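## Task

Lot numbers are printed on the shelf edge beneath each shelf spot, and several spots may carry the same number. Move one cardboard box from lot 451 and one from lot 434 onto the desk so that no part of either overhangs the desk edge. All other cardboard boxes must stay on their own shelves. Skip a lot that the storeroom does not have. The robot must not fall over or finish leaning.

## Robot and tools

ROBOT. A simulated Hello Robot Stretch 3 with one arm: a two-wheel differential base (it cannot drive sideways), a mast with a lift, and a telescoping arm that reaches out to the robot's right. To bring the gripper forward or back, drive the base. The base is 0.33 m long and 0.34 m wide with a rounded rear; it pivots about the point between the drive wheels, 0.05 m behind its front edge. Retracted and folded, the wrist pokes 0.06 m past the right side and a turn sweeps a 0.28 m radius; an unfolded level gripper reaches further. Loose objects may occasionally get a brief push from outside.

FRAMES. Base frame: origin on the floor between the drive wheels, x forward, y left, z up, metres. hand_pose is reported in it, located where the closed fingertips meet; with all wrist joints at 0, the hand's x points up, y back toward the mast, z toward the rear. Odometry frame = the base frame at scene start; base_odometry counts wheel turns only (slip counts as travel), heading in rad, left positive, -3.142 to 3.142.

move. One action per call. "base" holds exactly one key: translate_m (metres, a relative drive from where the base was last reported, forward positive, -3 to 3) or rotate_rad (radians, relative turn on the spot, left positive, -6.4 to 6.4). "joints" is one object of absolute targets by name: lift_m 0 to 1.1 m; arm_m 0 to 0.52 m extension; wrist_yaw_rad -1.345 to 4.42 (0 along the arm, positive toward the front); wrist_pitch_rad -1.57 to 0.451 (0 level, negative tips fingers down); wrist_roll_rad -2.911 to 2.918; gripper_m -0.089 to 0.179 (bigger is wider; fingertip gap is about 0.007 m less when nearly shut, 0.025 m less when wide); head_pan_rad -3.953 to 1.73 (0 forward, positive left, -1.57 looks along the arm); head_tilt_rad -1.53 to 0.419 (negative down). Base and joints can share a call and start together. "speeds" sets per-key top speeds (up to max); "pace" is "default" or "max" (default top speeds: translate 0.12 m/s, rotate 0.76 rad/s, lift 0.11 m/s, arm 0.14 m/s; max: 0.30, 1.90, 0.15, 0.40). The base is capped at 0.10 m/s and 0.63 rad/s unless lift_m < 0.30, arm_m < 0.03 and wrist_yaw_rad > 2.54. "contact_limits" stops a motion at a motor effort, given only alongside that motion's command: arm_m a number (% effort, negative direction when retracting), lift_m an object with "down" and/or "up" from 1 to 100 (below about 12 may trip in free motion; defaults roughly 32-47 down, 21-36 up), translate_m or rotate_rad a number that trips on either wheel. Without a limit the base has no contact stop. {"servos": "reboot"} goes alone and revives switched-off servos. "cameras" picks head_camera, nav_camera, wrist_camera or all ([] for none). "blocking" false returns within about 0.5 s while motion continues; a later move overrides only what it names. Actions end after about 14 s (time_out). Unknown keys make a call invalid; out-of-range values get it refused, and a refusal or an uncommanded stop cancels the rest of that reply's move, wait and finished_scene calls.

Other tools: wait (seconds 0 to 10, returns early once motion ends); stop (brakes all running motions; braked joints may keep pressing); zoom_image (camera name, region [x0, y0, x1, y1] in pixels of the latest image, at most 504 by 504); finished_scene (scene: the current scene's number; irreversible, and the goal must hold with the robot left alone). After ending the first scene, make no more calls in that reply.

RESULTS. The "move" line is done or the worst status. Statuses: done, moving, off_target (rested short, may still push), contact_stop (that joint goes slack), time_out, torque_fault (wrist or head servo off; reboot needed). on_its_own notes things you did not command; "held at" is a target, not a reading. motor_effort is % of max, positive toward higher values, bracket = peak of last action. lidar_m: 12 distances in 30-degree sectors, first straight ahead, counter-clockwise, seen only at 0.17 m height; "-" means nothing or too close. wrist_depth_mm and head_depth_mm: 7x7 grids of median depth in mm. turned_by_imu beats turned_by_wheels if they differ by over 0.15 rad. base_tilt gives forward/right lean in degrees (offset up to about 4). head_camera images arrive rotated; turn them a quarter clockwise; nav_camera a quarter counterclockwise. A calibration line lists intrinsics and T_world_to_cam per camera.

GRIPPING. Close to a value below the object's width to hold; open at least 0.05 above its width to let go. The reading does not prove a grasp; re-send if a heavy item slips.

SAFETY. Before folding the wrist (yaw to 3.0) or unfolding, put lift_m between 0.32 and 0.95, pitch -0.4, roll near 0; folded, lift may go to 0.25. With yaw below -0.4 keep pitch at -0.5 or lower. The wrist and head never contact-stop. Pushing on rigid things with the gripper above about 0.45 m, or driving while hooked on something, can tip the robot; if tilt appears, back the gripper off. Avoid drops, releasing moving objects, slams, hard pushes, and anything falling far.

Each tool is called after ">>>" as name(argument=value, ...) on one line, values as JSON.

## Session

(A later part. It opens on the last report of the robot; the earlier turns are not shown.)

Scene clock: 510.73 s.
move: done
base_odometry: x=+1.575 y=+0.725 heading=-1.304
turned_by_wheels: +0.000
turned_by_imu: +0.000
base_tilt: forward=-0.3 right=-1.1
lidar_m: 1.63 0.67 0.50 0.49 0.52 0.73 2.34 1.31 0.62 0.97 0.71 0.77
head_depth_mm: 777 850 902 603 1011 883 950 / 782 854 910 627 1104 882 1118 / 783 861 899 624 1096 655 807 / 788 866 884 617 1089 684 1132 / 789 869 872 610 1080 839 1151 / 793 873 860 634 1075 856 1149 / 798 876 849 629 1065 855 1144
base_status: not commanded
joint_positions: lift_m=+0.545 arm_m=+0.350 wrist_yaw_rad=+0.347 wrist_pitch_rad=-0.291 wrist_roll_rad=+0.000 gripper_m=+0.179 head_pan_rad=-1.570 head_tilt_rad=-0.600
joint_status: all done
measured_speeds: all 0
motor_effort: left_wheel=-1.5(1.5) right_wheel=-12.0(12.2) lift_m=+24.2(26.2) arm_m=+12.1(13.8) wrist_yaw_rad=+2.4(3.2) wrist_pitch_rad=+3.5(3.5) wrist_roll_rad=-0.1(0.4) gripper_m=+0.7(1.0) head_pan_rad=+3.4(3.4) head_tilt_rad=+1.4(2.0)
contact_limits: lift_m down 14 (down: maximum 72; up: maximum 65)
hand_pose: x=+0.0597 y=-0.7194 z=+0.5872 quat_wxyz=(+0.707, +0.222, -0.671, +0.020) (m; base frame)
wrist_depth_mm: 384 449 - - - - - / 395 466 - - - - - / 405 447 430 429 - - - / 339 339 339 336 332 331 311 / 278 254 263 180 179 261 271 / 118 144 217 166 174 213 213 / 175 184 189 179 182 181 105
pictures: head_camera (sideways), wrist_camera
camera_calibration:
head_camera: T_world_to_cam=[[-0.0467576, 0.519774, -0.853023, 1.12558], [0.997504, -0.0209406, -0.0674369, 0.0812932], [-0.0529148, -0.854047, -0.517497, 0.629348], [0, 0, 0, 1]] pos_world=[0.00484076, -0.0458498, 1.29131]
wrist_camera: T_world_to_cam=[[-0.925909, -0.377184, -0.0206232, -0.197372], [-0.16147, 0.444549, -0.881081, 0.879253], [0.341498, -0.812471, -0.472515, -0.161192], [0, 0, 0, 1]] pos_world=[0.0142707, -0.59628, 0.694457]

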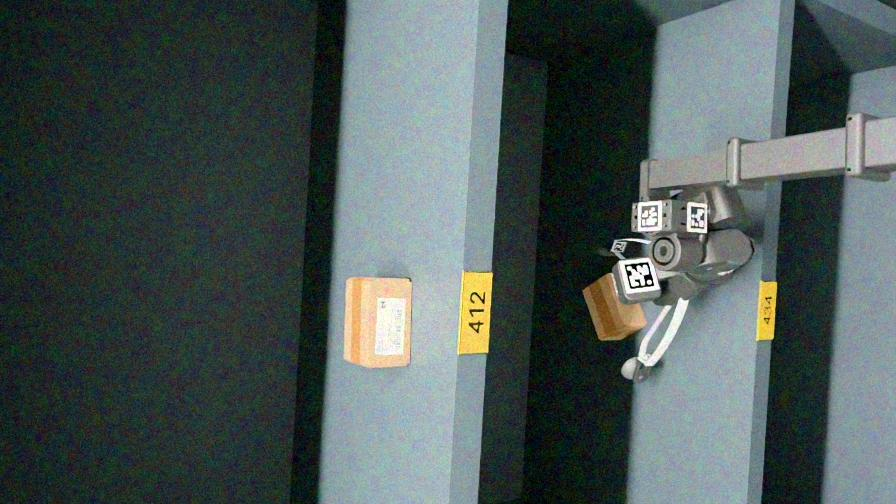

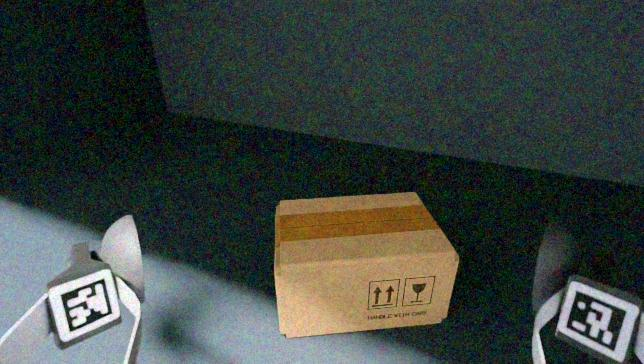

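>>> move(base={"translate_m": -0.012}, joints={"arm_m": 0.372}, cameras=[])

>>> move(joints={"gripper_m": 0.05}, cameras=[])

>>> move(joints={"lift_m": 0.63}, cameras=["wrist_camera"])

Scene clock: 519.97 s.
move: done
base_odometry: x=+1.572 y=+0.737 heading=-1.304
turned_by_wheels: +0.000
turned_by_imu: +0.000
base_tilt: forward=-0.4 right=-1.1
lidar_m: 1.63 0.67 0.51 0.49 0.52 0.73 2.32 1.32 0.62 0.97 0.72 0.77
head_depth_mm: 779 854 903 602 986 862 928 / 780 859 904 628 1101 881 1119 / 783 859 902 620 1093 673 803 / 786 861 889 616 1087 707 1132 / 792 864 871 610 1079 841 1146 / 791 869 859 629 1075 858 1146 / 796 877 848 628 1067 854 1143
base_status: done
joint_positions: lift_m=+0.545 arm_m=+0.372 wrist_yaw_rad=+0.347 wrist_pitch_rad=-0.291 wrist_roll_rad=+0.000 gripper_m=+0.179 head_pan_rad=-1.570 head_tilt_rad=-0.600
joint_status: all done
measured_speeds: all 0
motor_effort: left_wheel=-3.0(7.3) right_wheel=-8.7(13.3) lift_m=+29.3(31.2) arm_m=+12.5(14.8) wrist_yaw_rad=+1.5(3.4) wrist_pitch_rad=+3.3(3.5) wrist_roll_rad=-0.1(0.3) gripper_m=+1.0(1.0) head_pan_rad=+2.2(3.4) head_tilt_rad=+0.2(0.7)
contact_limits: lift_m down 14 (down: maximum 72; up: maximum 65)
hand_pose: x=+0.0597 y=-0.7414 z=+0.5872 quat_wxyz=(+0.707, +0.222, -0.671, +0.020) (m; base frame)
wrist_depth_mm: 395 446 - - - - - / 400 470 - - - - - / 408 467 434 406 - - - / 342 337 337 337 332 313 310 / 277 254 242 180 249 259 270 / 118 144 159 153 161 214 213 / 173 183 165 163 172 182 105
pictures: none
No camera images: "cameras" was empty.

Scene clock: 521.80 s.
move: done
base_odometry: x=+1.572 y=+0.737 heading=-1.304
turned_by_wheels: +0.000
turned_by_imu: +0.000
base_tilt: forward=-0.2 right=-1.3
lidar_m: 1.63 0.67 0.50 0.49 0.51 0.73 2.32 1.31 0.62 0.97 0.72 0.77
head_depth_mm: 778 852 906 603 989 857 934 / 783 859 907 626 1108 880 1116 / 781 860 901 620 1096 674 806 / 785 870 888 615 1088 710 1136 / 789 867 872 610 1078 845 1147 / 792 872 860 628 1070 859 1145 / 798 875 845 628 1064 855 1140
base_status: not commanded
joint_positions: lift_m=+0.545 arm_m=+0.372 wrist_yaw_rad=+0.349 wrist_pitch_rad=-0.291 wrist_roll_rad=+0.000 gripper_m=+0.051 head_pan_rad=-1.570 head_tilt_rad=-0.600
joint_status: all done
measured_speeds: all 0
motor_effort: left_wheel=-2.9(3.4) right_wheel=-8.5(9.7) lift_m=+26.9(30.2) arm_m=+9.4(12.5) wrist_yaw_rad=+1.1(3.9) wrist_pitch_rad=+3.5(3.5) wrist_roll_rad=+0.1(0.3) gripper_m=-12.7(85.5) head_pan_rad=+2.1(3.2) head_tilt_rad=-0.2(1.3)
contact_limits: lift_m down 14 (down: maximum 72; up: maximum 65)
hand_pose: x=+0.0600 y=-0.7412 z=+0.5871 quat_wxyz=(+0.707, +0.222, -0.671, +0.020) (m; base frame)
wrist_depth_mm: 394 449 - - - - - / 396 464 - - - - - / 408 463 430 - - - - / 339 338 333 332 333 314 309 / 265 264 165 180 171 259 257 / 218 217 147 153 152 206 214 / 191 173 160 165 172 123 180
pictures: none
No camera images: "cameras" was empty.

Scene clock: 523.40 s.
move: done
base_odometry: x=+1.572 y=+0.737 heading=-1.304
turned_by_wheels: +0.000
turned_by_imu: +0.000
base_tilt: forward=-0.3 right=-1.2
lidar_m: 1.63 0.67 0.50 0.49 0.52 0.73 2.32 1.31 0.62 0.97 0.72 0.77
head_depth_mm: 779 855 908 603 992 859 930 / 780 857 910 626 1104 854 441 / 781 859 900 621 682 639 1108 / 788 867 885 614 725 823 1130 / 790 870 875 608 976 863 1151 / 791 871 861 629 1074 858 1145 / 797 879 849 627 1067 857 1141
base_status: not commanded
joint_positions: lift_m=+0.630 arm_m=+0.372 wrist_yaw_rad=+0.349 wrist_pitch_rad=-0.294 wrist_roll_rad=+0.000 gripper_m=+0.051 head_pan_rad=-1.570 head_tilt_rad=-0.600
joint_status: all done
measured_speeds: all 0
motor_effort: left_wheel=-3.1(3.4) right_wheel=-9.7(10.0) lift_m=+30.7(34.6) arm_m=+6.4(9.4) wrist_yaw_rad=+0.1(2.0) wrist_pitch_rad=+3.9(4.1) wrist_roll_rad=+0.1(0.3) gripper_m=-12.6(13.3) head_pan_rad=+2.3(3.1) head_tilt_rad=-0.8(1.8)
hand_pose: x=+0.0599 y=-0.7410 z=+0.6715 quat_wxyz=(+0.707, +0.223, -0.671, +0.019) (m; base frame)
wrist_depth_mm: 393 449 - - - - - / 397 467 - - - - - / 413 484 - - - - - / 424 491 483 - - - - / 401 403 159 179 164 365 - / 331 333 146 152 152 322 325 / 291 264 158 164 260 123 276
pictures: wrist_camera
camera_calibration:
wrist_camera: T_world_to_cam=[[-0.925313, -0.378643, -0.0206479, -0.204631], [-0.163168, 0.446713, -0.879672, 0.963961], [0.342305, -0.810603, -0.475132, -0.135932], [0, 0, 0, 1]] pos_world=[0.0144703, -0.618283, 0.779159]

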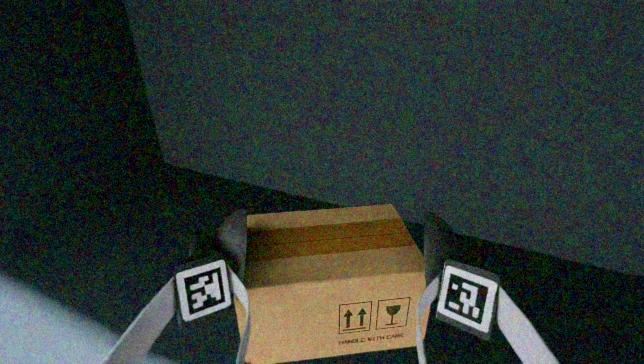

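>>> move(joints={"arm_m": 0.0}, pace="max", cameras=[])

>>> move(joints={"wrist_yaw_rad": 2.0, "wrist_pitch_rad": -0.4, "lift_m": 0.5}, speeds={"wrist_yaw_rad": 1.0})

Scene clock: 560.77 s.
move: done
base_odometry: x=+1.572 y=+0.737 heading=-1.304
turned_by_wheels: +0.000
turned_by_imu: +0.000
base_tilt: forward=-0.4 right=-1.2
lidar_m: 1.63 0.67 0.50 0.49 0.52 0.73 2.32 1.31 0.62 0.97 0.72 0.77
head_depth_mm: 778 854 901 603 990 862 930 / 780 859 909 626 1106 879 1141 / 783 859 901 623 1093 873 1134 / 788 864 884 613 1086 868 1131 / 790 867 876 611 1078 866 609 / 793 869 859 631 1076 860 1072 / 798 879 850 627 1062 856 1144
base_status: not commanded
joint_positions: lift_m=+0.630 arm_m=+0.001 wrist_yaw_rad=+0.349 wrist_pitch_rad=-0.294 wrist_roll_rad=+0.000 gripper_m=+0.051 head_pan_rad=-1.570 head_tilt_rad=-0.600
joint_status: all done
measured_speeds: all 0
motor_effort: left_wheel=-3.1(3.4) right_wheel=-8.6(9.6) lift_m=+31.8(31.8) arm_m=-11.4(14.8) wrist_yaw_rad=+1.0(1.9) wrist_pitch_rad=+4.1(4.2) wrist_roll_rad=+0.1(0.4) gripper_m=-12.8(13.2) head_pan_rad=+1.7(2.6) head_tilt_rad=-2.2(2.5)
hand_pose: x=+0.0599 y=-0.3695 z=+0.6713 quat_wxyz=(+0.707, +0.224, -0.670, +0.019) (m; base frame)
wrist_depth_mm: 426 479 - - - - - / 461 487 - - - - - / 493 496 - - - - - / - 511 487 510 508 498 500 / - 560 159 179 171 398 394 / - - 147 153 152 328 325 / 901 693 157 163 169 113 294
pictures: none
No camera images: "cameras" was empty.

Scene clock: 563.10 s.
move: done
base_odometry: x=+1.572 y=+0.737 heading=-1.304
turned_by_wheels: +0.000
turned_by_imu: +0.000
base_tilt: forward=-0.3 right=-1.2
lidar_m: 1.63 0.67 0.51 0.49 0.52 0.73 2.32 1.31 0.62 0.97 0.72 0.77
head_depth_mm: 776 851 906 603 988 863 928 / 779 857 910 628 1102 879 1141 / 785 858 902 622 1098 875 1130 / 787 863 889 614 1089 872 1128 / 792 869 875 610 1080 861 1154 / 794 875 863 629 1076 859 1140 / 797 876 850 629 1069 855 1141
base_status: not commanded
joint_positions: lift_m=+0.500 arm_m=+0.001 wrist_yaw_rad=+1.997 wrist_pitch_rad=-0.422 wrist_roll_rad=+0.000 gripper_m=+0.051 head_pan_rad=-1.570 head_tilt_rad=-0.600
joint_status: all done
measured_speeds: all 0
motor_effort: left_wheel=-2.7(3.6) right_wheel=-9.0(9.7) lift_m=+28.8(29.5) arm_m=-2.6(11.4) wrist_yaw_rad=+1.3(4.9) wrist_pitch_rad=+3.6(5.3) wrist_roll_rad=-0.2(0.3) gripper_m=-12.2(13.4) head_pan_rad=+1.8(2.4) head_tilt_rad=-2.1(3.1)
hand_pose: x=+0.1826 y=-0.0531 z=+0.5118 quat_wxyz=(+0.499, +0.661, -0.250, +0.501) (m; base frame)
wrist_depth_mm: 486 - - - - - - / 504 - - - - - - / 511 - - - - - - / 528 - - - - - - / 528 - 155 180 171 871 877 / - 124 147 153 152 749 740 / - 656 156 164 627 124 654
pictures: head_camera (sideways), nav_camera (sideways), wrist_camera
camera_calibration:
head_camera: T_world_to_cam=[[-0.0467576, 0.519774, -0.853023, 1.12558], [0.997504, -0.0209406, -0.0674369, 0.0812932], [-0.0529148, -0.854047, -0.517497, 0.629348], [0, 0, 0, 1]] pos_world=[0.00484076, -0.0458498, 1.29131]
nav_camera: T_world_to_cam=[[0.0175192, -0.542345, 0.839973, -1.04998], [-0.999787, -0.0186564, 0.00880652, 0.0448568], [0.0108947, -0.839948, -0.542557, 0.659281], [0, 0, 0, 1]] pos_world=[0.0560593, -0.0148513, 1.23925]
wrist_camera: T_world_to_cam=[[0.446328, -0.894504, -0.0255835, -0.109267], [-0.531751, -0.242115, -0.811555, 0.53212], [0.719745, 0.375824, -0.583716, 0.35346], [0, 0, 0, 1]] pos_world=[0.077323, -0.101744, 0.635369]

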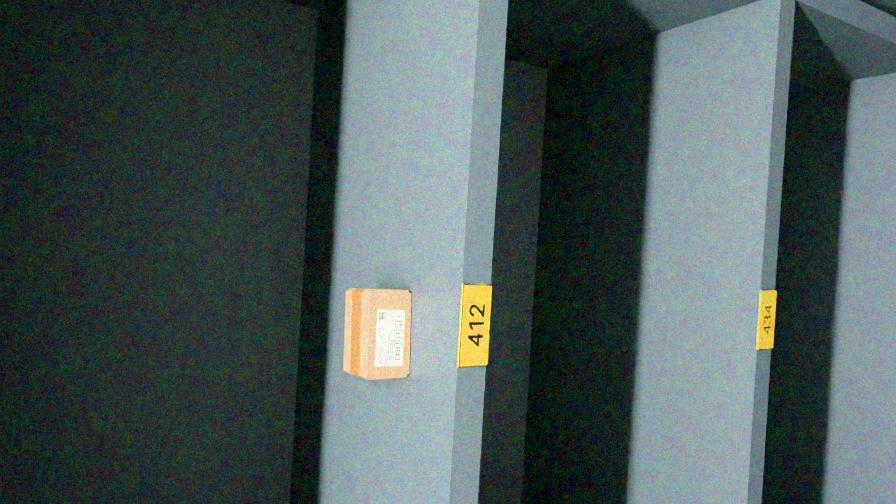

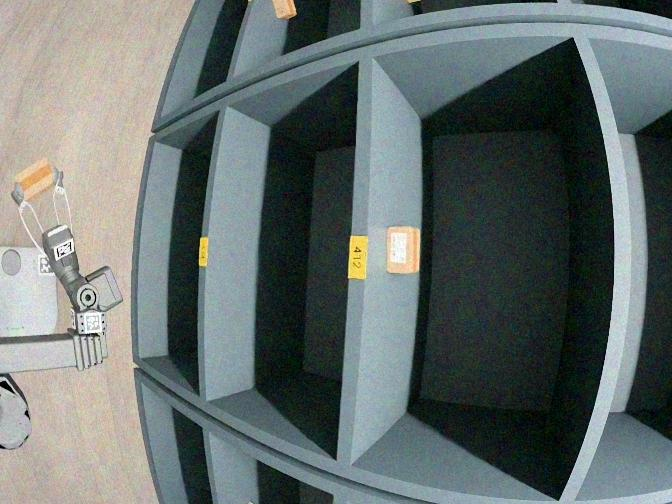

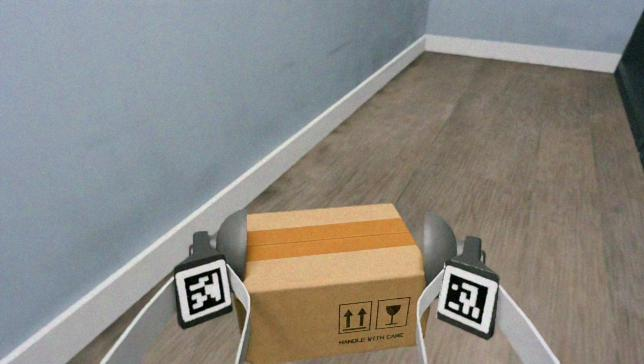

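>>> move(joints={"wrist_yaw_rad": 2.58, "lift_m": 0.34}, cameras=["nav_camera"])

>>> move(joints={"lift_m": 0.29}, cameras=["wrist_camera"])

>>> move(base={"translate_m": -1.85}, pace="max", cameras=["nav_camera"])

Scene clock: 572.17 s.
move: done
base_odometry: x=+1.572 y=+0.737 heading=-1.304
turned_by_wheels: +0.000
turned_by_imu: +0.000
base_tilt: forward=-0.2 right=-1.2
lidar_m: 1.62 0.67 0.50 0.49 0.52 0.73 2.32 1.31 0.62 0.97 0.72 0.77
head_depth_mm: 777 856 906 603 985 862 927 / 781 854 905 626 1109 881 1138 / 784 857 902 623 1093 875 1143 / 788 864 885 617 1094 869 1127 / 789 866 873 608 1082 866 1152 / 794 871 859 630 1075 858 1143 / 799 877 847 630 1066 854 1140
base_status: not commanded
joint_positions: lift_m=+0.340 arm_m=+0.001 wrist_yaw_rad=+2.577 wrist_pitch_rad=-0.423 wrist_roll_rad=+0.000 gripper_m=+0.051 head_pan_rad=-1.570 head_tilt_rad=-0.600
joint_status: all done
measured_speeds: all 0
motor_effort: left_wheel=-2.8(3.4) right_wheel=-8.7(9.7) lift_m=+24.2(30.0) arm_m=+12.9(13.2) wrist_yaw_rad=+1.9(5.5) wrist_pitch_rad=+3.7(3.8) wrist_roll_rad=+0.0(0.3) gripper_m=-12.8(13.3) head_pan_rad=+1.3(2.1) head_tilt_rad=-3.9(4.2)
hand_pose: x=+0.0985 y=+0.0435 z=+0.3516 quat_wxyz=(+0.335, +0.705, -0.050, +0.623) (m; base frame)
wrist_depth_mm: 417 456 505 535 - - - / 441 487 534 - - - - / 471 521 - - - 890 971 / 508 548 - 746 779 785 774 / 538 - 155 180 171 657 644 / 550 581 147 153 152 559 561 / 208 474 156 165 469 124 489
pictures: nav_camera (sideways)
camera_calibration:
nav_camera: T_world_to_cam=[[0.0175192, -0.542345, 0.839973, -1.04998], [-0.999787, -0.0186564, 0.00880652, 0.0448568], [0.0108947, -0.839948, -0.542557, 0.659281], [0, 0, 0, 1]] pos_world=[0.0560593, -0.0148513, 1.23925]

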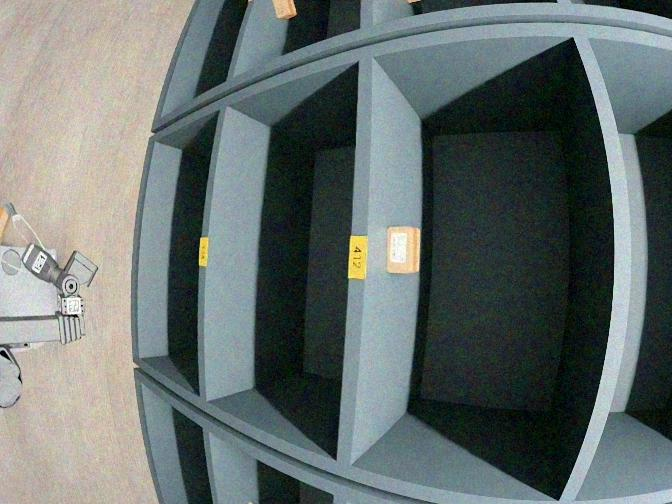

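Scene clock: 573.43 s.
move: done
base_odometry: x=+1.572 y=+0.737 heading=-1.304
turned_by_wheels: +0.000
turned_by_imu: +0.000
base_tilt: forward=-0.3 right=-1.3
lidar_m: 1.63 0.67 0.50 0.49 0.52 0.73 2.33 1.32 0.62 0.97 0.72 0.77
head_depth_mm: 779 854 902 605 986 860 928 / 778 856 904 627 1102 881 1142 / 786 863 900 622 1096 874 1136 / 787 864 890 617 1087 869 1128 / 791 868 871 609 1079 864 1152 / 795 870 863 629 1068 860 1148 / 798 875 847 628 1066 857 1145
base_status: not commanded
joint_positions: lift_m=+0.290 arm_m=+0.001 wrist_yaw_rad=+2.577 wrist_pitch_rad=-0.423 wrist_roll_rad=+0.000 gripper_m=+0.051 head_pan_rad=-1.570 head_tilt_rad=-0.600
joint_status: all done
measured_speeds: all 0
motor_effort: left_wheel=-2.7(3.6) right_wheel=-9.3(9.5) lift_m=+25.7(26.1) arm_m=+12.8(13.3) wrist_yaw_rad=+2.7(3.0) wrist_pitch_rad=+3.8(3.9) wrist_roll_rad=+0.0(0.3) gripper_m=-12.8(13.2) head_pan_rad=+1.1(2.1) head_tilt_rad=-3.4(4.6)
hand_pose: x=+0.0985 y=+0.0435 z=+0.3016 quat_wxyz=(+0.336, +0.705, -0.050, +0.623) (m; base frame)
wrist_depth_mm: 414 456 501 540 - - - / 445 486 528 - - - - / 472 520 - - - 848 880 / 504 540 - 689 713 710 698 / 526 560 155 179 171 589 585 / 519 517 146 153 152 502 498 / 208 267 159 164 423 124 437
pictures: wrist_camera
camera_calibration:
wrist_camera: T_world_to_cam=[[0.863492, -0.50371, -0.0256247, -0.0487894], [-0.31248, -0.494411, -0.811119, 0.329439], [0.3959, 0.708402, -0.58432, 0.272635], [0, 0, 0, 1]] pos_world=[0.0371362, -0.0548329, 0.42527]

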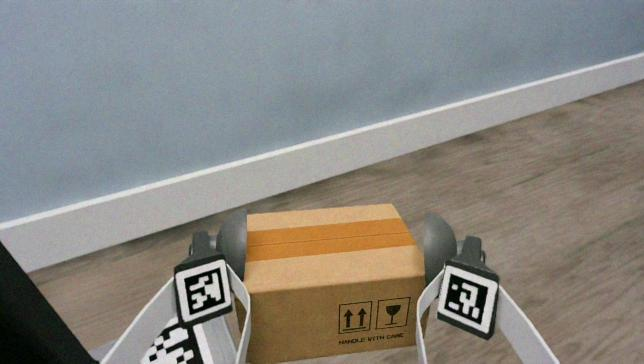

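Scene clock: 581.03 s.
move: done
base_odometry: x=+1.084 y=+2.521 heading=-1.303
turned_by_wheels: +0.000
turned_by_imu: -0.001
base_tilt: forward=-0.2 right=-1.2
lidar_m: 1.91 0.78 0.59 0.57 0.60 0.51 0.49 0.52 0.74 2.32 0.71 0.68
head_depth_mm: 1678 1615 1545 1494 1441 1370 1217 / 2515 2566 2412 2183 1802 1493 1238 / 2596 2887 3118 2477 1848 1472 1235 / 2609 2900 3144 2452 1833 1473 1229 / 2629 2934 3205 2452 1830 1463 1227 / 2680 2873 3131 2400 1815 1457 1218 / 2673 2813 3139 2381 1799 1438 1211
base_status: done
joint_positions: lift_m=+0.290 arm_m=+0.001 wrist_yaw_rad=+2.577 wrist_pitch_rad=-0.423 wrist_roll_rad=+0.000 gripper_m=+0.051 head_pan_rad=-1.570 head_tilt_rad=-0.600
joint_status: not commanded
measured_speeds: all 0
motor_effort: left_wheel=-0.8(14.2) right_wheel=-8.6(16.2) lift_m=+27.3(31.5) arm_m=+12.1(13.4) wrist_yaw_rad=+0.9(3.7) wrist_pitch_rad=+3.8(3.9) wrist_roll_rad=-0.3(0.4) gripper_m=-12.5(13.2) head_pan_rad=+1.4(2.1) head_tilt_rad=-5.4(6.1)
hand_pose: x=+0.0984 y=+0.0435 z=+0.3016 quat_wxyz=(+0.335, +0.705, -0.050, +0.623) (m; base frame)
wrist_depth_mm: 481 524 - - - - - / 510 546 - - - - - / 534 - - - 847 897 880 / - - 688 722 716 705 701 / 585 609 165 178 172 589 586 / 516 518 147 153 152 501 501 / 210 267 158 164 420 123 440
pictures: nav_camera (sideways)
camera_calibration:
nav_camera: T_world_to_cam=[[0.0175184, -0.542577, 0.839823, -1.04979], [-0.999787, -0.0186583, 0.00880081, 0.0448639], [0.0108945, -0.839799, -0.542789, 0.659571], [0, 0, 0, 1]] pos_world=[0.0560593, -0.0148503, 1.23925]

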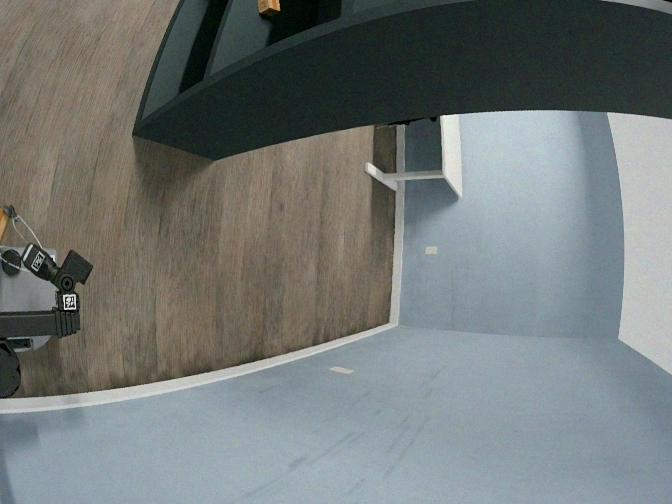

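>>> move(base={"rotate_rad": 1.585}, pace="max", cameras=[])

>>> move(base={"translate_m": -1.96}, pace="max", cameras=[])

>>> move(base={"rotate_rad": -1.595}, pace="max", cameras=["nav_camera"])

Scene clock: 593.63 s.
move: done
base_odometry: x=+1.084 y=+2.521 heading=+0.281
turned_by_wheels: +1.585
turned_by_imu: +1.553
base_tilt: forward=-0.3 right=-1.2
lidar_m: 0.57 0.60 0.51 0.49 0.52 0.73 2.27 0.72 0.68 1.95 0.79 0.59
head_depth_mm: 1915 1674 1436 1496 1658 1405 1208 / 2683 2186 2260 2265 1750 1490 1236 / 3522 3805 3444 2466 1832 1485 1234 / 3543 3916 3673 2429 1841 1465 1221 / 3425 3790 3360 2416 1830 1465 1224 / 2066 2160 2239 2188 1815 1457 1216 / 1462 1504 1543 1584 1628 1447 1214
base_status: done
joint_positions: lift_m=+0.290 arm_m=+0.001 wrist_yaw_rad=+2.577 wrist_pitch_rad=-0.423 wrist_roll_rad=+0.000 gripper_m=+0.051 head_pan_rad=-1.570 head_tilt_rad=-0.600
joint_status: not commanded
measured_speeds: all 0
motor_effort: left_wheel=-6.6(14.4) right_wheel=+8.0(14.8) lift_m=+26.8(31.7) arm_m=+1.4(12.9) wrist_yaw_rad=+1.3(3.5) wrist_pitch_rad=+3.8(3.9) wrist_roll_rad=+0.0(0.3) gripper_m=-12.8(13.4) head_pan_rad=+0.9(1.3) head_tilt_rad=-4.8(5.8)
hand_pose: x=+0.0984 y=+0.0435 z=+0.3016 quat_wxyz=(+0.335, +0.705, -0.050, +0.623) (m; base frame)
wrist_depth_mm: 419 456 508 568 636 526 451 / 443 488 538 608 744 527 469 / 469 522 588 645 758 - 484 / 501 552 613 689 705 652 508 / - 582 159 180 171 587 503 / 513 517 146 152 152 503 488 / 211 266 158 164 418 123 436
pictures: none
No camera images: "cameras" was empty.

Scene clock: 601.60 s.
move: done
base_odometry: x=-0.799 y=+1.977 heading=+0.281
turned_by_wheels: +0.000
turned_by_imu: -0.002
base_tilt: forward=-0.1 right=-1.3
lidar_m: 1.93 0.78 0.58 0.57 0.59 0.84 1.23 1.15 1.15 3.61 1.44 1.15
head_depth_mm: 3416 3638 1741 2291 1891 1501 1249 / 3291 3630 3538 2478 1874 1491 1243 / 3471 3675 3689 2483 1851 1473 1225 / 3368 3732 3634 2450 1837 1472 1232 / 3421 3758 3633 2420 1829 1463 1214 / 3366 3645 3469 2423 1808 1449 1213 / 2717 2769 2844 2367 1812 1451 1213
base_status: done
joint_positions: lift_m=+0.290 arm_m=+0.001 wrist_yaw_rad=+2.577 wrist_pitch_rad=-0.423 wrist_roll_rad=+0.000 gripper_m=+0.051 head_pan_rad=-1.570 head_tilt_rad=-0.600
joint_status: not commanded
measured_speeds: all 0
motor_effort: left_wheel=-3.9(17.2) right_wheel=-2.6(11.8) lift_m=+30.1(30.8) arm_m=-11.4(13.3) wrist_yaw_rad=+1.3(3.4) wrist_pitch_rad=+3.8(3.9) wrist_roll_rad=-0.1(0.3) gripper_m=-12.5(13.2) head_pan_rad=+0.2(1.2) head_tilt_rad=-2.1(4.7)
hand_pose: x=+0.0984 y=+0.0435 z=+0.3016 quat_wxyz=(+0.335, +0.705, -0.050, +0.623) (m; base frame)
wrist_depth_mm: 471 514 574 620 - - - / 494 552 606 - - - - / 539 594 634 - 861 884 877 / 558 619 699 711 703 696 703 / 593 610 166 180 171 586 584 / 517 513 147 152 152 503 503 / 210 266 159 165 418 124 438
pictures: none
No camera images: "cameras" was empty.

Scene clock: 603.73 s.
move: done
base_odometry: x=-0.799 y=+1.977 heading=-1.314
turned_by_wheels: -1.595
turned_by_imu: -1.565
base_tilt: forward=-0.3 right=-1.2
lidar_m: 3.63 1.45 1.15 1.97 0.78 0.59 0.57 0.59 0.83 1.23 1.15 1.15
head_depth_mm: 1004 1100 1215 1377 1494 1436 1248 / 1007 1100 1223 1368 1564 1487 1236 / 1010 1100 1217 1380 1580 1485 1238 / 1008 1108 1237 1382 1575 1470 1228 / 1015 1111 1238 1399 1582 1466 1227 / 1015 1117 1240 1383 1587 1454 1218 / 1018 1119 1239 1398 1589 1446 1214
base_status: done
joint_positions: lift_m=+0.290 arm_m=+0.001 wrist_yaw_rad=+2.577 wrist_pitch_rad=-0.423 wrist_roll_rad=+0.000 gripper_m=+0.051 head_pan_rad=-1.570 head_tilt_rad=-0.600
joint_status: not commanded
measured_speeds: all 0
motor_effort: left_wheel=+4.8(15.6) right_wheel=-7.3(14.3) lift_m=+27.6(31.8) arm_m=-12.8(13.8) wrist_yaw_rad=+1.3(3.1) wrist_pitch_rad=+3.8(3.9) wrist_roll_rad=+0.0(0.3) gripper_m=-12.3(13.1) head_pan_rad=+0.0(0.8) head_tilt_rad=-1.1(2.3)
hand_pose: x=+0.0984 y=+0.0435 z=+0.3016 quat_wxyz=(+0.335, +0.705, -0.050, +0.623) (m; base frame)
wrist_depth_mm: - - - - - - - / - - - - - - - / 938 918 919 909 904 911 882 / 733 732 734 718 708 701 708 / 607 612 165 179 171 581 586 / 519 514 147 152 152 500 498 / 210 266 158 164 420 124 438
pictures: nav_camera (sideways)
camera_calibration:
nav_camera: T_world_to_cam=[[0.0175712, -0.54288, 0.839627, -1.04956], [-0.999786, -0.0186898, 0.00883856, 0.0448166], [0.0108942, -0.839603, -0.543092, 0.65995], [0, 0, 0, 1]] pos_world=[0.0560593, -0.0148491, 1.23925]

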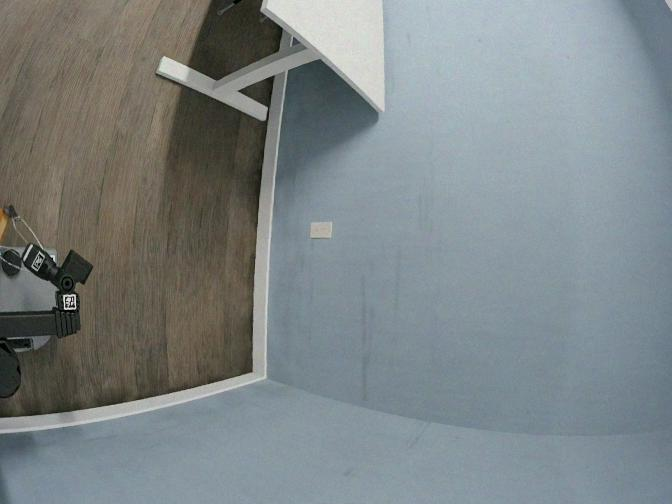

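>>> move(base={"translate_m": 1.45}, pace="max", cameras=[])

>>> move(joints={"lift_m": 0.87}, pace="max", cameras=[])

>>> move(joints={"wrist_yaw_rad": 0, "head_tilt_rad": -0.5}, speeds={"wrist_yaw_rad": 1.2}, cameras=["head_camera","nav_camera","wrist_camera"])

Scene clock: 623.60 s.
move: done
base_odometry: x=-0.430 y=+0.575 heading=-1.314
turned_by_wheels: +0.000
turned_by_imu: +0.002
base_tilt: forward=-0.3 right=-1.3
lidar_m: 2.27 1.38 1.03 1.01 1.06 2.06 2.00 1.76 1.00 0.75 0.66 1.85
head_depth_mm: 1044 1144 1269 1135 844 734 1241 / 1045 1149 1271 1116 837 732 1245 / 1045 1147 1263 1116 829 1366 1230 / 1046 1153 1278 1100 822 1116 1230 / 1051 1161 1284 1089 815 1340 1189 / 1050 1160 1284 1081 809 1010 1186 / 1058 1165 1288 1069 804 1333 1208
base_status: done
joint_positions: lift_m=+0.290 arm_m=+0.001 wrist_yaw_rad=+2.578 wrist_pitch_rad=-0.423 wrist_roll_rad=+0.000 gripper_m=+0.051 head_pan_rad=-1.570 head_tilt_rad=-0.600
joint_status: not commanded
measured_speeds: all 0
motor_effort: left_wheel=+2.6(12.3) right_wheel=+3.2(14.7) lift_m=+31.1(32.2) arm_m=-7.1(11.1) wrist_yaw_rad=+2.1(3.2) wrist_pitch_rad=+3.7(3.9) wrist_roll_rad=-0.1(0.3) gripper_m=-12.6(13.2) head_pan_rad=-0.4(1.0) head_tilt_rad=+1.2(1.8)
hand_pose: x=+0.0984 y=+0.0435 z=+0.3016 quat_wxyz=(+0.335, +0.705, -0.050, +0.623) (m; base frame)
wrist_depth_mm: - - - - - - - / - 933 - - - - - / 852 940 914 894 899 878 877 / 730 731 717 716 708 710 703 / 614 608 159 179 171 578 582 / 521 517 147 153 153 501 507 / 211 267 159 165 422 124 437
pictures: none
No camera images: "cameras" was empty.

Scene clock: 628.27 s.
move: done
base_odometry: x=-0.430 y=+0.575 heading=-1.314
turned_by_wheels: +0.000
turned_by_imu: +0.000
base_tilt: forward=-0.4 right=-1.2
lidar_m: 2.27 1.38 1.04 1.01 1.05 2.07 2.00 1.76 0.99 0.76 0.66 1.85
head_depth_mm: 1039 1142 1267 1139 839 733 - / 1045 1136 1269 1126 836 729 - / 1046 1148 1266 1108 829 1362 1319 / 1051 1149 1281 1099 823 1115 - / 1053 1155 1282 1084 815 715 - / 1051 1157 1285 1079 807 1009 1218 / 1062 1157 1288 1069 804 1331 1212
base_status: not commanded
joint_positions: lift_m=+0.870 arm_m=+0.001 wrist_yaw_rad=+2.578 wrist_pitch_rad=-0.424 wrist_roll_rad=+0.000 gripper_m=+0.051 head_pan_rad=-1.570 head_tilt_rad=-0.600
joint_status: all done
measured_speeds: all 0
motor_effort: left_wheel=+2.4(3.4) right_wheel=+2.8(4.0) lift_m=+29.2(34.3) arm_m=-4.6(7.3) wrist_yaw_rad=+1.3(3.1) wrist_pitch_rad=+3.9(4.1) wrist_roll_rad=+0.1(0.3) gripper_m=-12.5(13.3) head_pan_rad=-0.8(1.4) head_tilt_rad=+2.2(3.1)
hand_pose: x=+0.0983 y=+0.0435 z=+0.8814 quat_wxyz=(+0.336, +0.705, -0.049, +0.623) (m; base frame)
wrist_depth_mm: - - - - - - - / - 950 - - - - - / - - - - - - - / - - - - - - - / - - 159 179 171 - - / - - 147 153 152 - - / 208 - 156 164 988 124 -
pictures: none
No camera images: "cameras" was empty.

Scene clock: 631.17 s.
move: done
base_odometry: x=-0.430 y=+0.575 heading=-1.314
turned_by_wheels: +0.000
turned_by_imu: +0.000
base_tilt: forward=-0.4 right=-1.2
lidar_m: 2.27 1.38 1.04 1.01 1.05 2.06 2.00 1.76 1.00 0.76 0.66 1.85
head_depth_mm: 1048 1124 1235 1306 961 735 1320 / 1046 1133 1229 1302 949 727 1318 / 1056 1133 1240 1307 944 725 290 / 1051 1136 1235 1309 932 723 284 / 1056 1142 1251 1306 932 715 1201 / 1062 1142 1253 1313 922 712 1256 / 1065 1148 1251 1292 917 707 1287
base_status: not commanded
joint_positions: lift_m=+0.870 arm_m=+0.001 wrist_yaw_rad=+0.003 wrist_pitch_rad=-0.424 wrist_roll_rad=+0.000 gripper_m=+0.051 head_pan_rad=-1.570 head_tilt_rad=-0.498
joint_status: all done
measured_speeds: all 0
motor_effort: left_wheel=+2.9(3.3) right_wheel=+2.8(3.9) lift_m=+23.6(29.1) arm_m=-2.8(4.8) wrist_yaw_rad=-3.6(6.8) wrist_pitch_rad=+3.9(4.0) wrist_roll_rad=-0.1(0.3) gripper_m=-12.8(13.5) head_pan_rad=-1.0(1.5) head_tilt_rad=+0.6(5.9)
hand_pose: x=-0.0208 y=-0.3692 z=+0.8814 quat_wxyz=(+0.692, +0.150, -0.691, -0.148) (m; base frame)
wrist_depth_mm: - - - - - - - / - - - - - - - / 490 - - - - - - / 481 - - - - - - / - - 156 179 164 - - / - 124 147 153 152 - - / - - 157 164 - 120 -
pictures: head_camera (sideways), nav_camera (sideways), wrist_camera
camera_calibration:
head_camera: T_world_to_cam=[[-0.0466974, 0.430504, -0.90138, 1.1887], [0.997507, -0.027704, -0.0649089, 0.0780145], [-0.0529154, -0.902164, -0.428137, 0.513119], [0, 0, 0, 1]] pos_world=[0.00484094, -0.0466606, 1.29622]
nav_camera: T_world_to_cam=[[0.0174932, -0.454187, 0.890734, -1.11616], [-0.999788, -0.0176533, 0.0106334, 0.0424754], [0.0108948, -0.890731, -0.4544, 0.544494], [0, 0, 0, 1]] pos_world=[0.0560594, -0.0211966, 1.24117]
wrist_camera: T_world_to_cam=[[-0.998883, -0.0397181, -0.0256051, -0.00629241], [-0.00249925, 0.585478, -0.810684, 0.963196], [0.04719, -0.809714, -0.584924, 0.383783], [0, 0, 0, 1]] pos_world=[-0.0219888, -0.253425, 1.00517]

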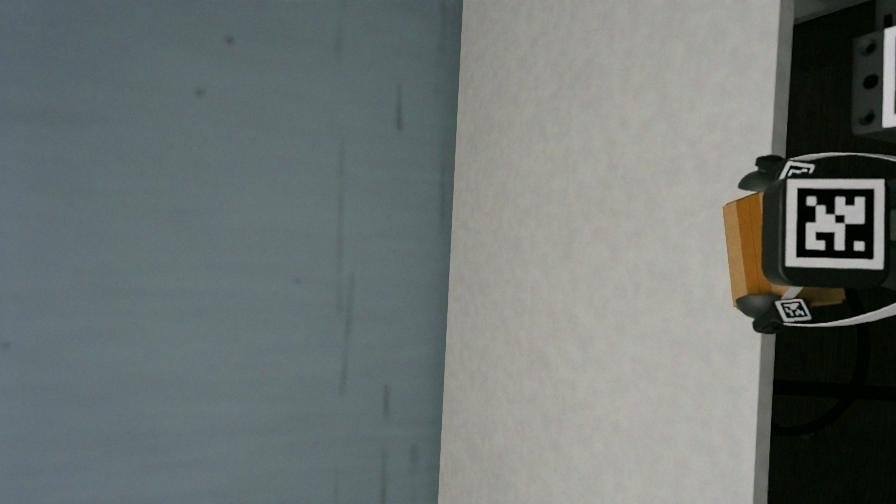

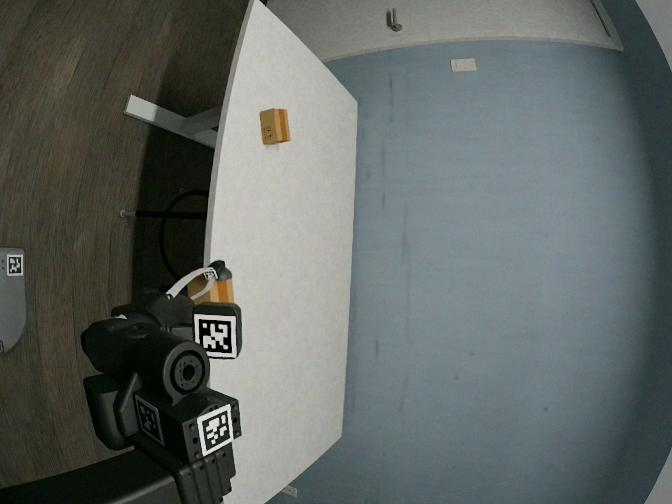

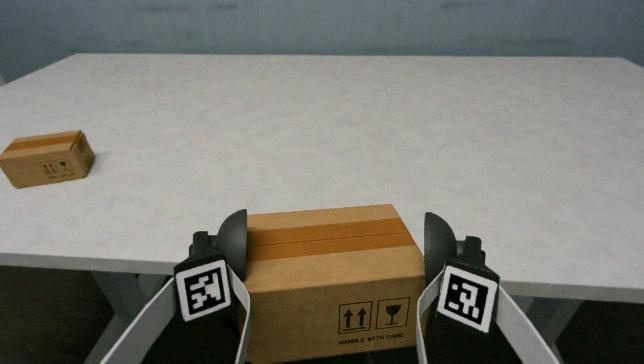

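>>> move(joints={"arm_m": 0.28, "wrist_pitch_rad": -0.27}, cameras=[])

>>> move(joints={"lift_m": 0.735}, cameras=[])

>>> move(joints={"lift_m": 0.69}, speeds={"lift_m": 0.03}, contact_limits={"lift_m": {"down": 13}}, cameras=["head_camera","wrist_camera"])

Scene clock: 640.87 s.
move: done
base_odometry: x=-0.430 y=+0.575 heading=-1.314
turned_by_wheels: +0.000
turned_by_imu: +0.000
base_tilt: forward=-0.3 right=-1.1
lidar_m: 2.26 1.38 1.03 1.01 1.05 2.06 2.00 1.76 0.99 0.75 0.66 1.85
head_depth_mm: 1049 1133 1224 1293 919 288 - / 1045 1133 1234 1300 371 662 1288 / 1054 1134 1237 1310 424 721 1279 / 1056 1139 1240 1304 447 697 1237 / 1060 1143 1246 1305 925 715 1298 / 1056 1142 1244 1300 921 710 1232 / 1063 1148 1250 1290 912 706 1288
base_status: not commanded
joint_positions: lift_m=+0.870 arm_m=+0.280 wrist_yaw_rad=+0.003 wrist_pitch_rad=-0.301 wrist_roll_rad=+0.000 gripper_m=+0.051 head_pan_rad=-1.570 head_tilt_rad=-0.500
joint_status: all done
measured_speeds: all 0
motor_effort: left_wheel=+2.3(3.2) right_wheel=+3.2(4.2) lift_m=+30.1(31.9) arm_m=+12.6(15.2) wrist_yaw_rad=-3.5(4.6) wrist_pitch_rad=+5.3(7.4) wrist_roll_rad=-0.2(0.4) gripper_m=-12.9(13.1) head_pan_rad=-1.7(1.9) head_tilt_rad=-4.8(5.2)
hand_pose: x=-0.0208 y=-0.6626 z=+0.9098 quat_wxyz=(+0.700, +0.107, -0.699, -0.105) (m; base frame)
wrist_depth_mm: - - - - - - - / - - - - - - - / - - - - - - - / - - - - - - - / - - 156 180 164 - - / - - 147 153 152 - - / - - 154 163 170 104 -
pictures: none
No camera images: "cameras" was empty.

Scene clock: 642.93 s.
move: done
base_odometry: x=-0.430 y=+0.575 heading=-1.314
turned_by_wheels: +0.000
turned_by_imu: +0.000
base_tilt: forward=-0.2 right=-1.2
lidar_m: 2.27 1.39 1.04 1.01 1.05 2.06 2.00 1.76 0.99 0.75 0.66 1.85
head_depth_mm: 1045 1129 1229 1298 954 733 1265 / 1047 1139 1231 1293 950 454 362 / 1050 1131 1244 1299 940 475 1275 / 1056 1144 1242 1309 933 504 1234 / 1059 1142 1240 1313 925 713 1299 / 1061 1142 1249 1298 919 710 1227 / 1058 1149 1248 1288 910 708 1285
base_status: not commanded
joint_positions: lift_m=+0.735 arm_m=+0.280 wrist_yaw_rad=+0.003 wrist_pitch_rad=-0.300 wrist_roll_rad=+0.000 gripper_m=+0.051 head_pan_rad=-1.570 head_tilt_rad=-0.500
joint_status: all done
measured_speeds: all 0
motor_effort: left_wheel=+2.9(3.2) right_wheel=+2.8(3.9) lift_m=+23.8(27.9) arm_m=+8.4(12.7) wrist_yaw_rad=-3.6(4.4) wrist_pitch_rad=+5.1(5.2) wrist_roll_rad=-0.2(0.3) gripper_m=-12.7(13.2) head_pan_rad=-1.0(2.1) head_tilt_rad=-4.6(4.9)
hand_pose: x=-0.0208 y=-0.6627 z=+0.7750 quat_wxyz=(+0.700, +0.107, -0.699, -0.105) (m; base frame)
wrist_depth_mm: - - - - - - - / - - - - - - - / - - - - - - - / - - - - - - - / - - 155 180 164 - - / - - 147 153 152 - - / - - 153 163 169 104 -
pictures: none
No camera images: "cameras" was empty.

Scene clock: 644.87 s.
move: done
base_odometry: x=-0.430 y=+0.575 heading=-1.314
turned_by_wheels: +0.000
turned_by_imu: +0.000
base_tilt: forward=-0.3 right=-1.3
lidar_m: 2.27 1.38 1.04 1.01 1.05 2.06 2.00 1.76 0.99 0.76 0.66 1.84
head_depth_mm: 1051 1129 1236 1298 958 734 1288 / 1055 1131 1238 1297 949 707 401 / 1053 1140 1241 1301 941 502 1217 / 1058 1136 1247 1313 935 521 1240 / 1060 1143 1250 1307 929 715 1296 / 1061 1149 1253 1304 922 712 1227 / 1064 1155 1252 1291 911 708 1290
base_status: not commanded
joint_positions: lift_m=+0.690 arm_m=+0.280 wrist_yaw_rad=+0.003 wrist_pitch_rad=-0.154 wrist_roll_rad=-0.002 gripper_m=+0.051 head_pan_rad=-1.570 head_tilt_rad=-0.500
joint_status: all done
measured_speeds: all 0
on_its_own: wrist_pitch_rad is at rest, and its effort (-21.8) is outside its rest range (-8 to +12)
motor_effort: left_wheel=+2.8(3.4) right_wheel=+2.6(3.9) lift_m=+11.0(24.3) arm_m=+4.1(8.1) wrist_yaw_rad=-2.9(4.7) wrist_pitch_rad=-21.8(22.0) wrist_roll_rad=+0.7(0.9) gripper_m=-12.6(13.0) head_pan_rad=-1.4(2.1) head_tilt_rad=-4.7(5.1)
contact_limits: lift_m down 13 (down: maximum 72; up: maximum 65)
hand_pose: x=-0.0208 y=-0.6745 z=+0.7655 quat_wxyz=(+0.706, +0.056, -0.704, -0.054) (m; base frame)
wrist_depth_mm: - - - - - - - / - - - - - - - / - - - - - - - / - - - - - - - / - - 153 176 166 - - / - - 143 149 150 - - / - - 150 157 163 105 -
pictures: head_camera (sideways), wrist_camera
camera_calibration:
head_camera: T_world_to_cam=[[-0.0466602, 0.432318, -0.900513, 1.18756], [0.997508, -0.02759, -0.0649314, 0.0780424], [-0.0529161, -0.901299, -0.429953, 0.515477], [0, 0, 0, 1]] pos_world=[0.00484105, -0.0466526, 1.29612]
wrist_camera: T_world_to_cam=[[-0.998884, -0.045415, -0.0129541, -0.0348666], [-0.00369972, 0.348707, -0.937225, 0.985111], [0.0470812, -0.936131, -0.348486, -0.197426], [0, 0, 0, 1]] pos_world=[-0.021888, -0.529915, 0.854018]

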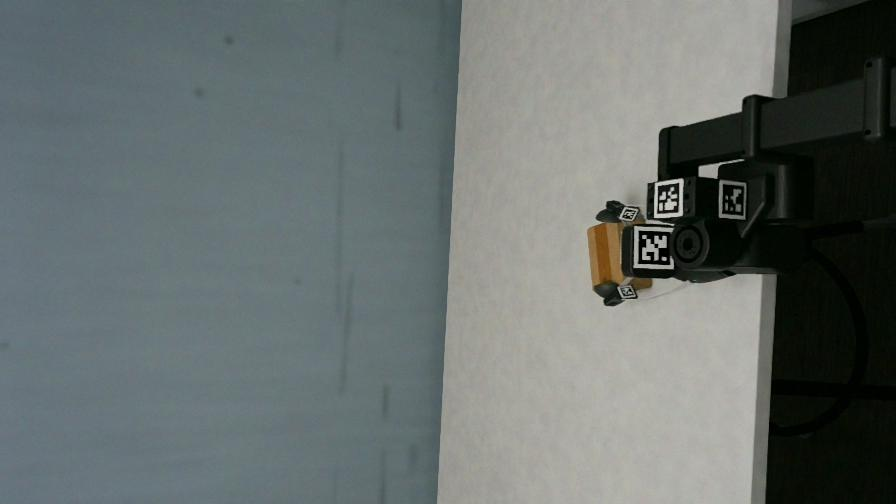

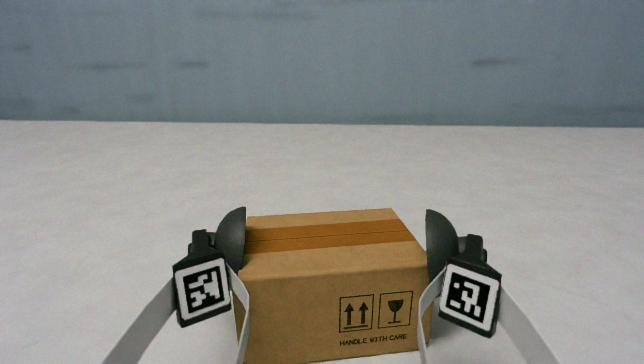

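>>> move(joints={"lift_m": 0.711}, cameras=[])

>>> move(joints={"gripper_m": 0.179}, cameras=[])

>>> move(joints={"lift_m": 0.83}, cameras=["head_camera","nav_camera","wrist_camera"])

Scene clock: 651.20 s.
move: done
base_odometry: x=-0.430 y=+0.575 heading=-1.314
turned_by_wheels: +0.000
turned_by_imu: +0.000
base_tilt: forward=-0.3 right=-1.2
lidar_m: 2.27 1.38 1.04 1.00 1.06 2.06 2.00 1.76 0.99 0.76 0.66 1.85
head_depth_mm: 1048 1130 1223 1297 955 731 1292 / 1047 1132 1238 1297 949 662 379 / 1049 1137 1242 1312 942 490 1246 / 1050 1139 1241 1301 930 513 1245 / 1055 1138 1253 1309 926 714 1306 / 1061 1143 1247 1312 919 711 1228 / 1067 1145 1251 1290 914 707 1288
base_status: not commanded
joint_positions: lift_m=+0.711 arm_m=+0.280 wrist_yaw_rad=+0.003 wrist_pitch_rad=-0.224 wrist_roll_rad=-0.001 gripper_m=+0.051 head_pan_rad=-1.570 head_tilt_rad=-0.500
joint_status: all done
measured_speeds: all 0
on_its_own: wrist_pitch_rad is at rest, and its effort (-8.9) is outside its rest range (-8 to +12)
motor_effort: left_wheel=+2.5(3.5) right_wheel=+3.3(3.8) lift_m=+27.2(28.3) arm_m=-4.8(4.9) wrist_yaw_rad=-3.4(4.1) wrist_pitch_rad=-8.9(21.8) wrist_roll_rad=+0.3(0.9) gripper_m=-13.0(13.0) head_pan_rad=-1.7(2.3) head_tilt_rad=-3.9(4.9)
hand_pose: x=-0.0208 y=-0.6694 z=+0.7693 quat_wxyz=(+0.703, +0.080, -0.702, -0.078) (m; base frame)
wrist_depth_mm: - - - - - - - / - - - - - - - / - - - - - - - / - - - - - - - / - - 157 176 167 - - / - - 146 152 151 - - / - - 154 161 166 105 -
pictures: none
No camera images: "cameras" was empty.

Scene clock: 653.03 s.
move: done
base_odometry: x=-0.430 y=+0.575 heading=-1.314
turned_by_wheels: +0.000
turned_by_imu: +0.000
base_tilt: forward=-0.3 right=-1.1
lidar_m: 2.27 1.38 1.04 1.01 1.05 2.06 2.00 1.75 0.99 0.76 0.66 1.85
head_depth_mm: 1047 1128 1231 1296 956 732 1292 / 1049 1134 1233 1300 948 661 380 / 1056 1137 1236 1303 940 490 1238 / 1052 1145 1242 1310 929 513 1239 / 1055 1140 1243 1316 928 713 1297 / 1062 1144 1247 1301 917 707 1225 / 1065 1152 1252 1278 910 706 1289
base_status: not commanded
joint_positions: lift_m=+0.711 arm_m=+0.280 wrist_yaw_rad=+0.003 wrist_pitch_rad=-0.283 wrist_roll_rad=-0.001 gripper_m=+0.179 head_pan_rad=-1.570 head_tilt_rad=-0.500
joint_status: all done
measured_speeds: all 0
motor_effort: left_wheel=+2.7(3.2) right_wheel=+2.8(3.8) lift_m=+23.3(27.7) arm_m=-8.8(9.0) wrist_yaw_rad=-2.1(4.5) wrist_pitch_rad=+2.0(8.9) wrist_roll_rad=+0.3(0.5) gripper_m=+0.9(84.0) head_pan_rad=-1.9(2.7) head_tilt_rad=-4.1(4.9)
hand_pose: x=-0.0208 y=-0.6643 z=+0.7550 quat_wxyz=(+0.701, +0.101, -0.699, -0.099) (m; base frame)
wrist_depth_mm: - - - - - - - / - - - - - - - / - - - - - - - / - - - 181 180 - - / - 142 149 150 154 - - / - 126 153 157 165 - - / - - - - - - 105
pictures: none
No camera images: "cameras" was empty.

Scene clock: 654.93 s.
move: done
base_odometry: x=-0.430 y=+0.575 heading=-1.314
turned_by_wheels: +0.000
turned_by_imu: +0.000
base_tilt: forward=-0.3 right=-1.3
lidar_m: 2.27 1.38 1.04 1.00 1.06 2.06 2.00 1.75 0.99 0.75 0.66 1.85
head_depth_mm: 1049 1129 1235 1299 952 330 - / 1047 1135 1230 1302 418 342 1247 / 1051 1139 1243 1303 445 658 1276 / 1052 1135 1238 1307 467 674 1238 / 1060 1146 1246 1306 886 715 1306 / 1056 1152 1251 1307 918 711 1233 / 1069 1147 1245 1287 912 706 1284
base_status: not commanded
joint_positions: lift_m=+0.830 arm_m=+0.280 wrist_yaw_rad=+0.003 wrist_pitch_rad=-0.284 wrist_roll_rad=-0.001 gripper_m=+0.179 head_pan_rad=-1.570 head_tilt_rad=-0.500
joint_status: all done
measured_speeds: all 0
motor_effort: left_wheel=+3.1(3.3) right_wheel=+3.7(4.1) lift_m=+29.2(33.3) arm_m=-12.4(12.5) wrist_yaw_rad=-2.7(4.5) wrist_pitch_rad=+2.1(2.2) wrist_roll_rad=+0.3(0.5) gripper_m=+0.3(1.3) head_pan_rad=-2.3(2.9) head_tilt_rad=-3.8(4.7)
hand_pose: x=-0.0208 y=-0.6642 z=+0.8738 quat_wxyz=(+0.701, +0.101, -0.699, -0.099) (m; base frame)
wrist_depth_mm: - - - - - - - / - - - - - - - / - - - - - - - / - - - - - - - / - 142 - - - - - / - 126 - - - - - / - - - 240 - - 105
pictures: head_camera (sideways), nav_camera (sideways), wrist_camera
camera_calibration:
head_camera: T_world_to_cam=[[-0.0466602, 0.432318, -0.900513, 1.18756], [0.997508, -0.02759, -0.0649314, 0.0780424], [-0.0529161, -0.901299, -0.429953, 0.515477], [0, 0, 0, 1]] pos_world=[0.00484105, -0.0466526, 1.29612]
nav_camera: T_world_to_cam=[[0.0173981, -0.456099, 0.889759, -1.11488], [-0.999789, -0.0176331, 0.0105107, 0.042632], [0.0108953, -0.889754, -0.45631, 0.547064], [0, 0, 0, 1]] pos_world=[0.0560594, -0.0209898, 1.24116]
wrist_camera: T_world_to_cam=[[-0.998886, -0.0429895, -0.0194365, -0.0256973], [-0.00289612, 0.467066, -0.884218, 1.11534], [0.0470902, -0.883177, -0.466671, -0.01168], [0, 0, 0, 1]] pos_world=[-0.0218885, -0.532356, 0.98025]

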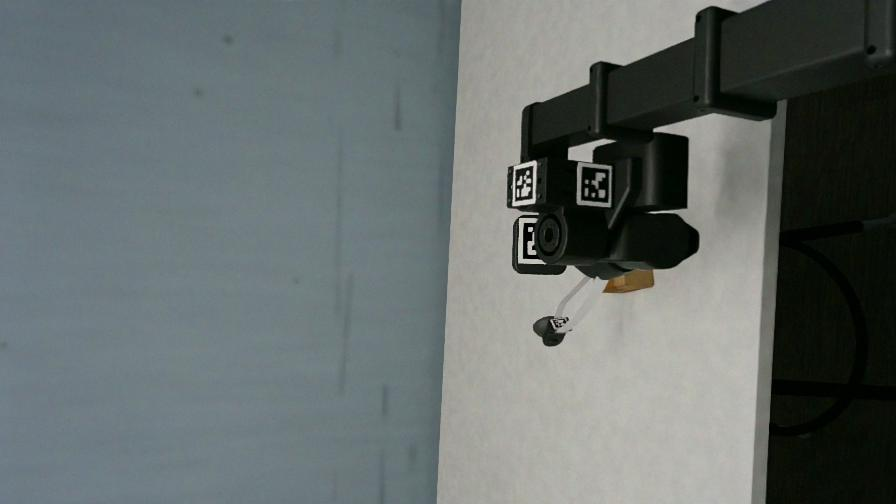

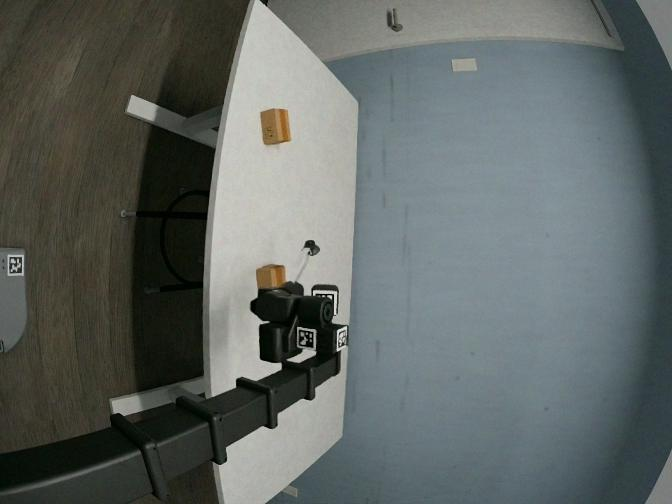

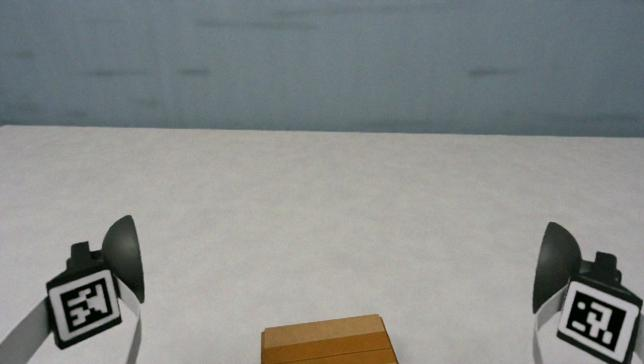

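>>> finished_scene(scene=2)

The scene is finished: the task was done.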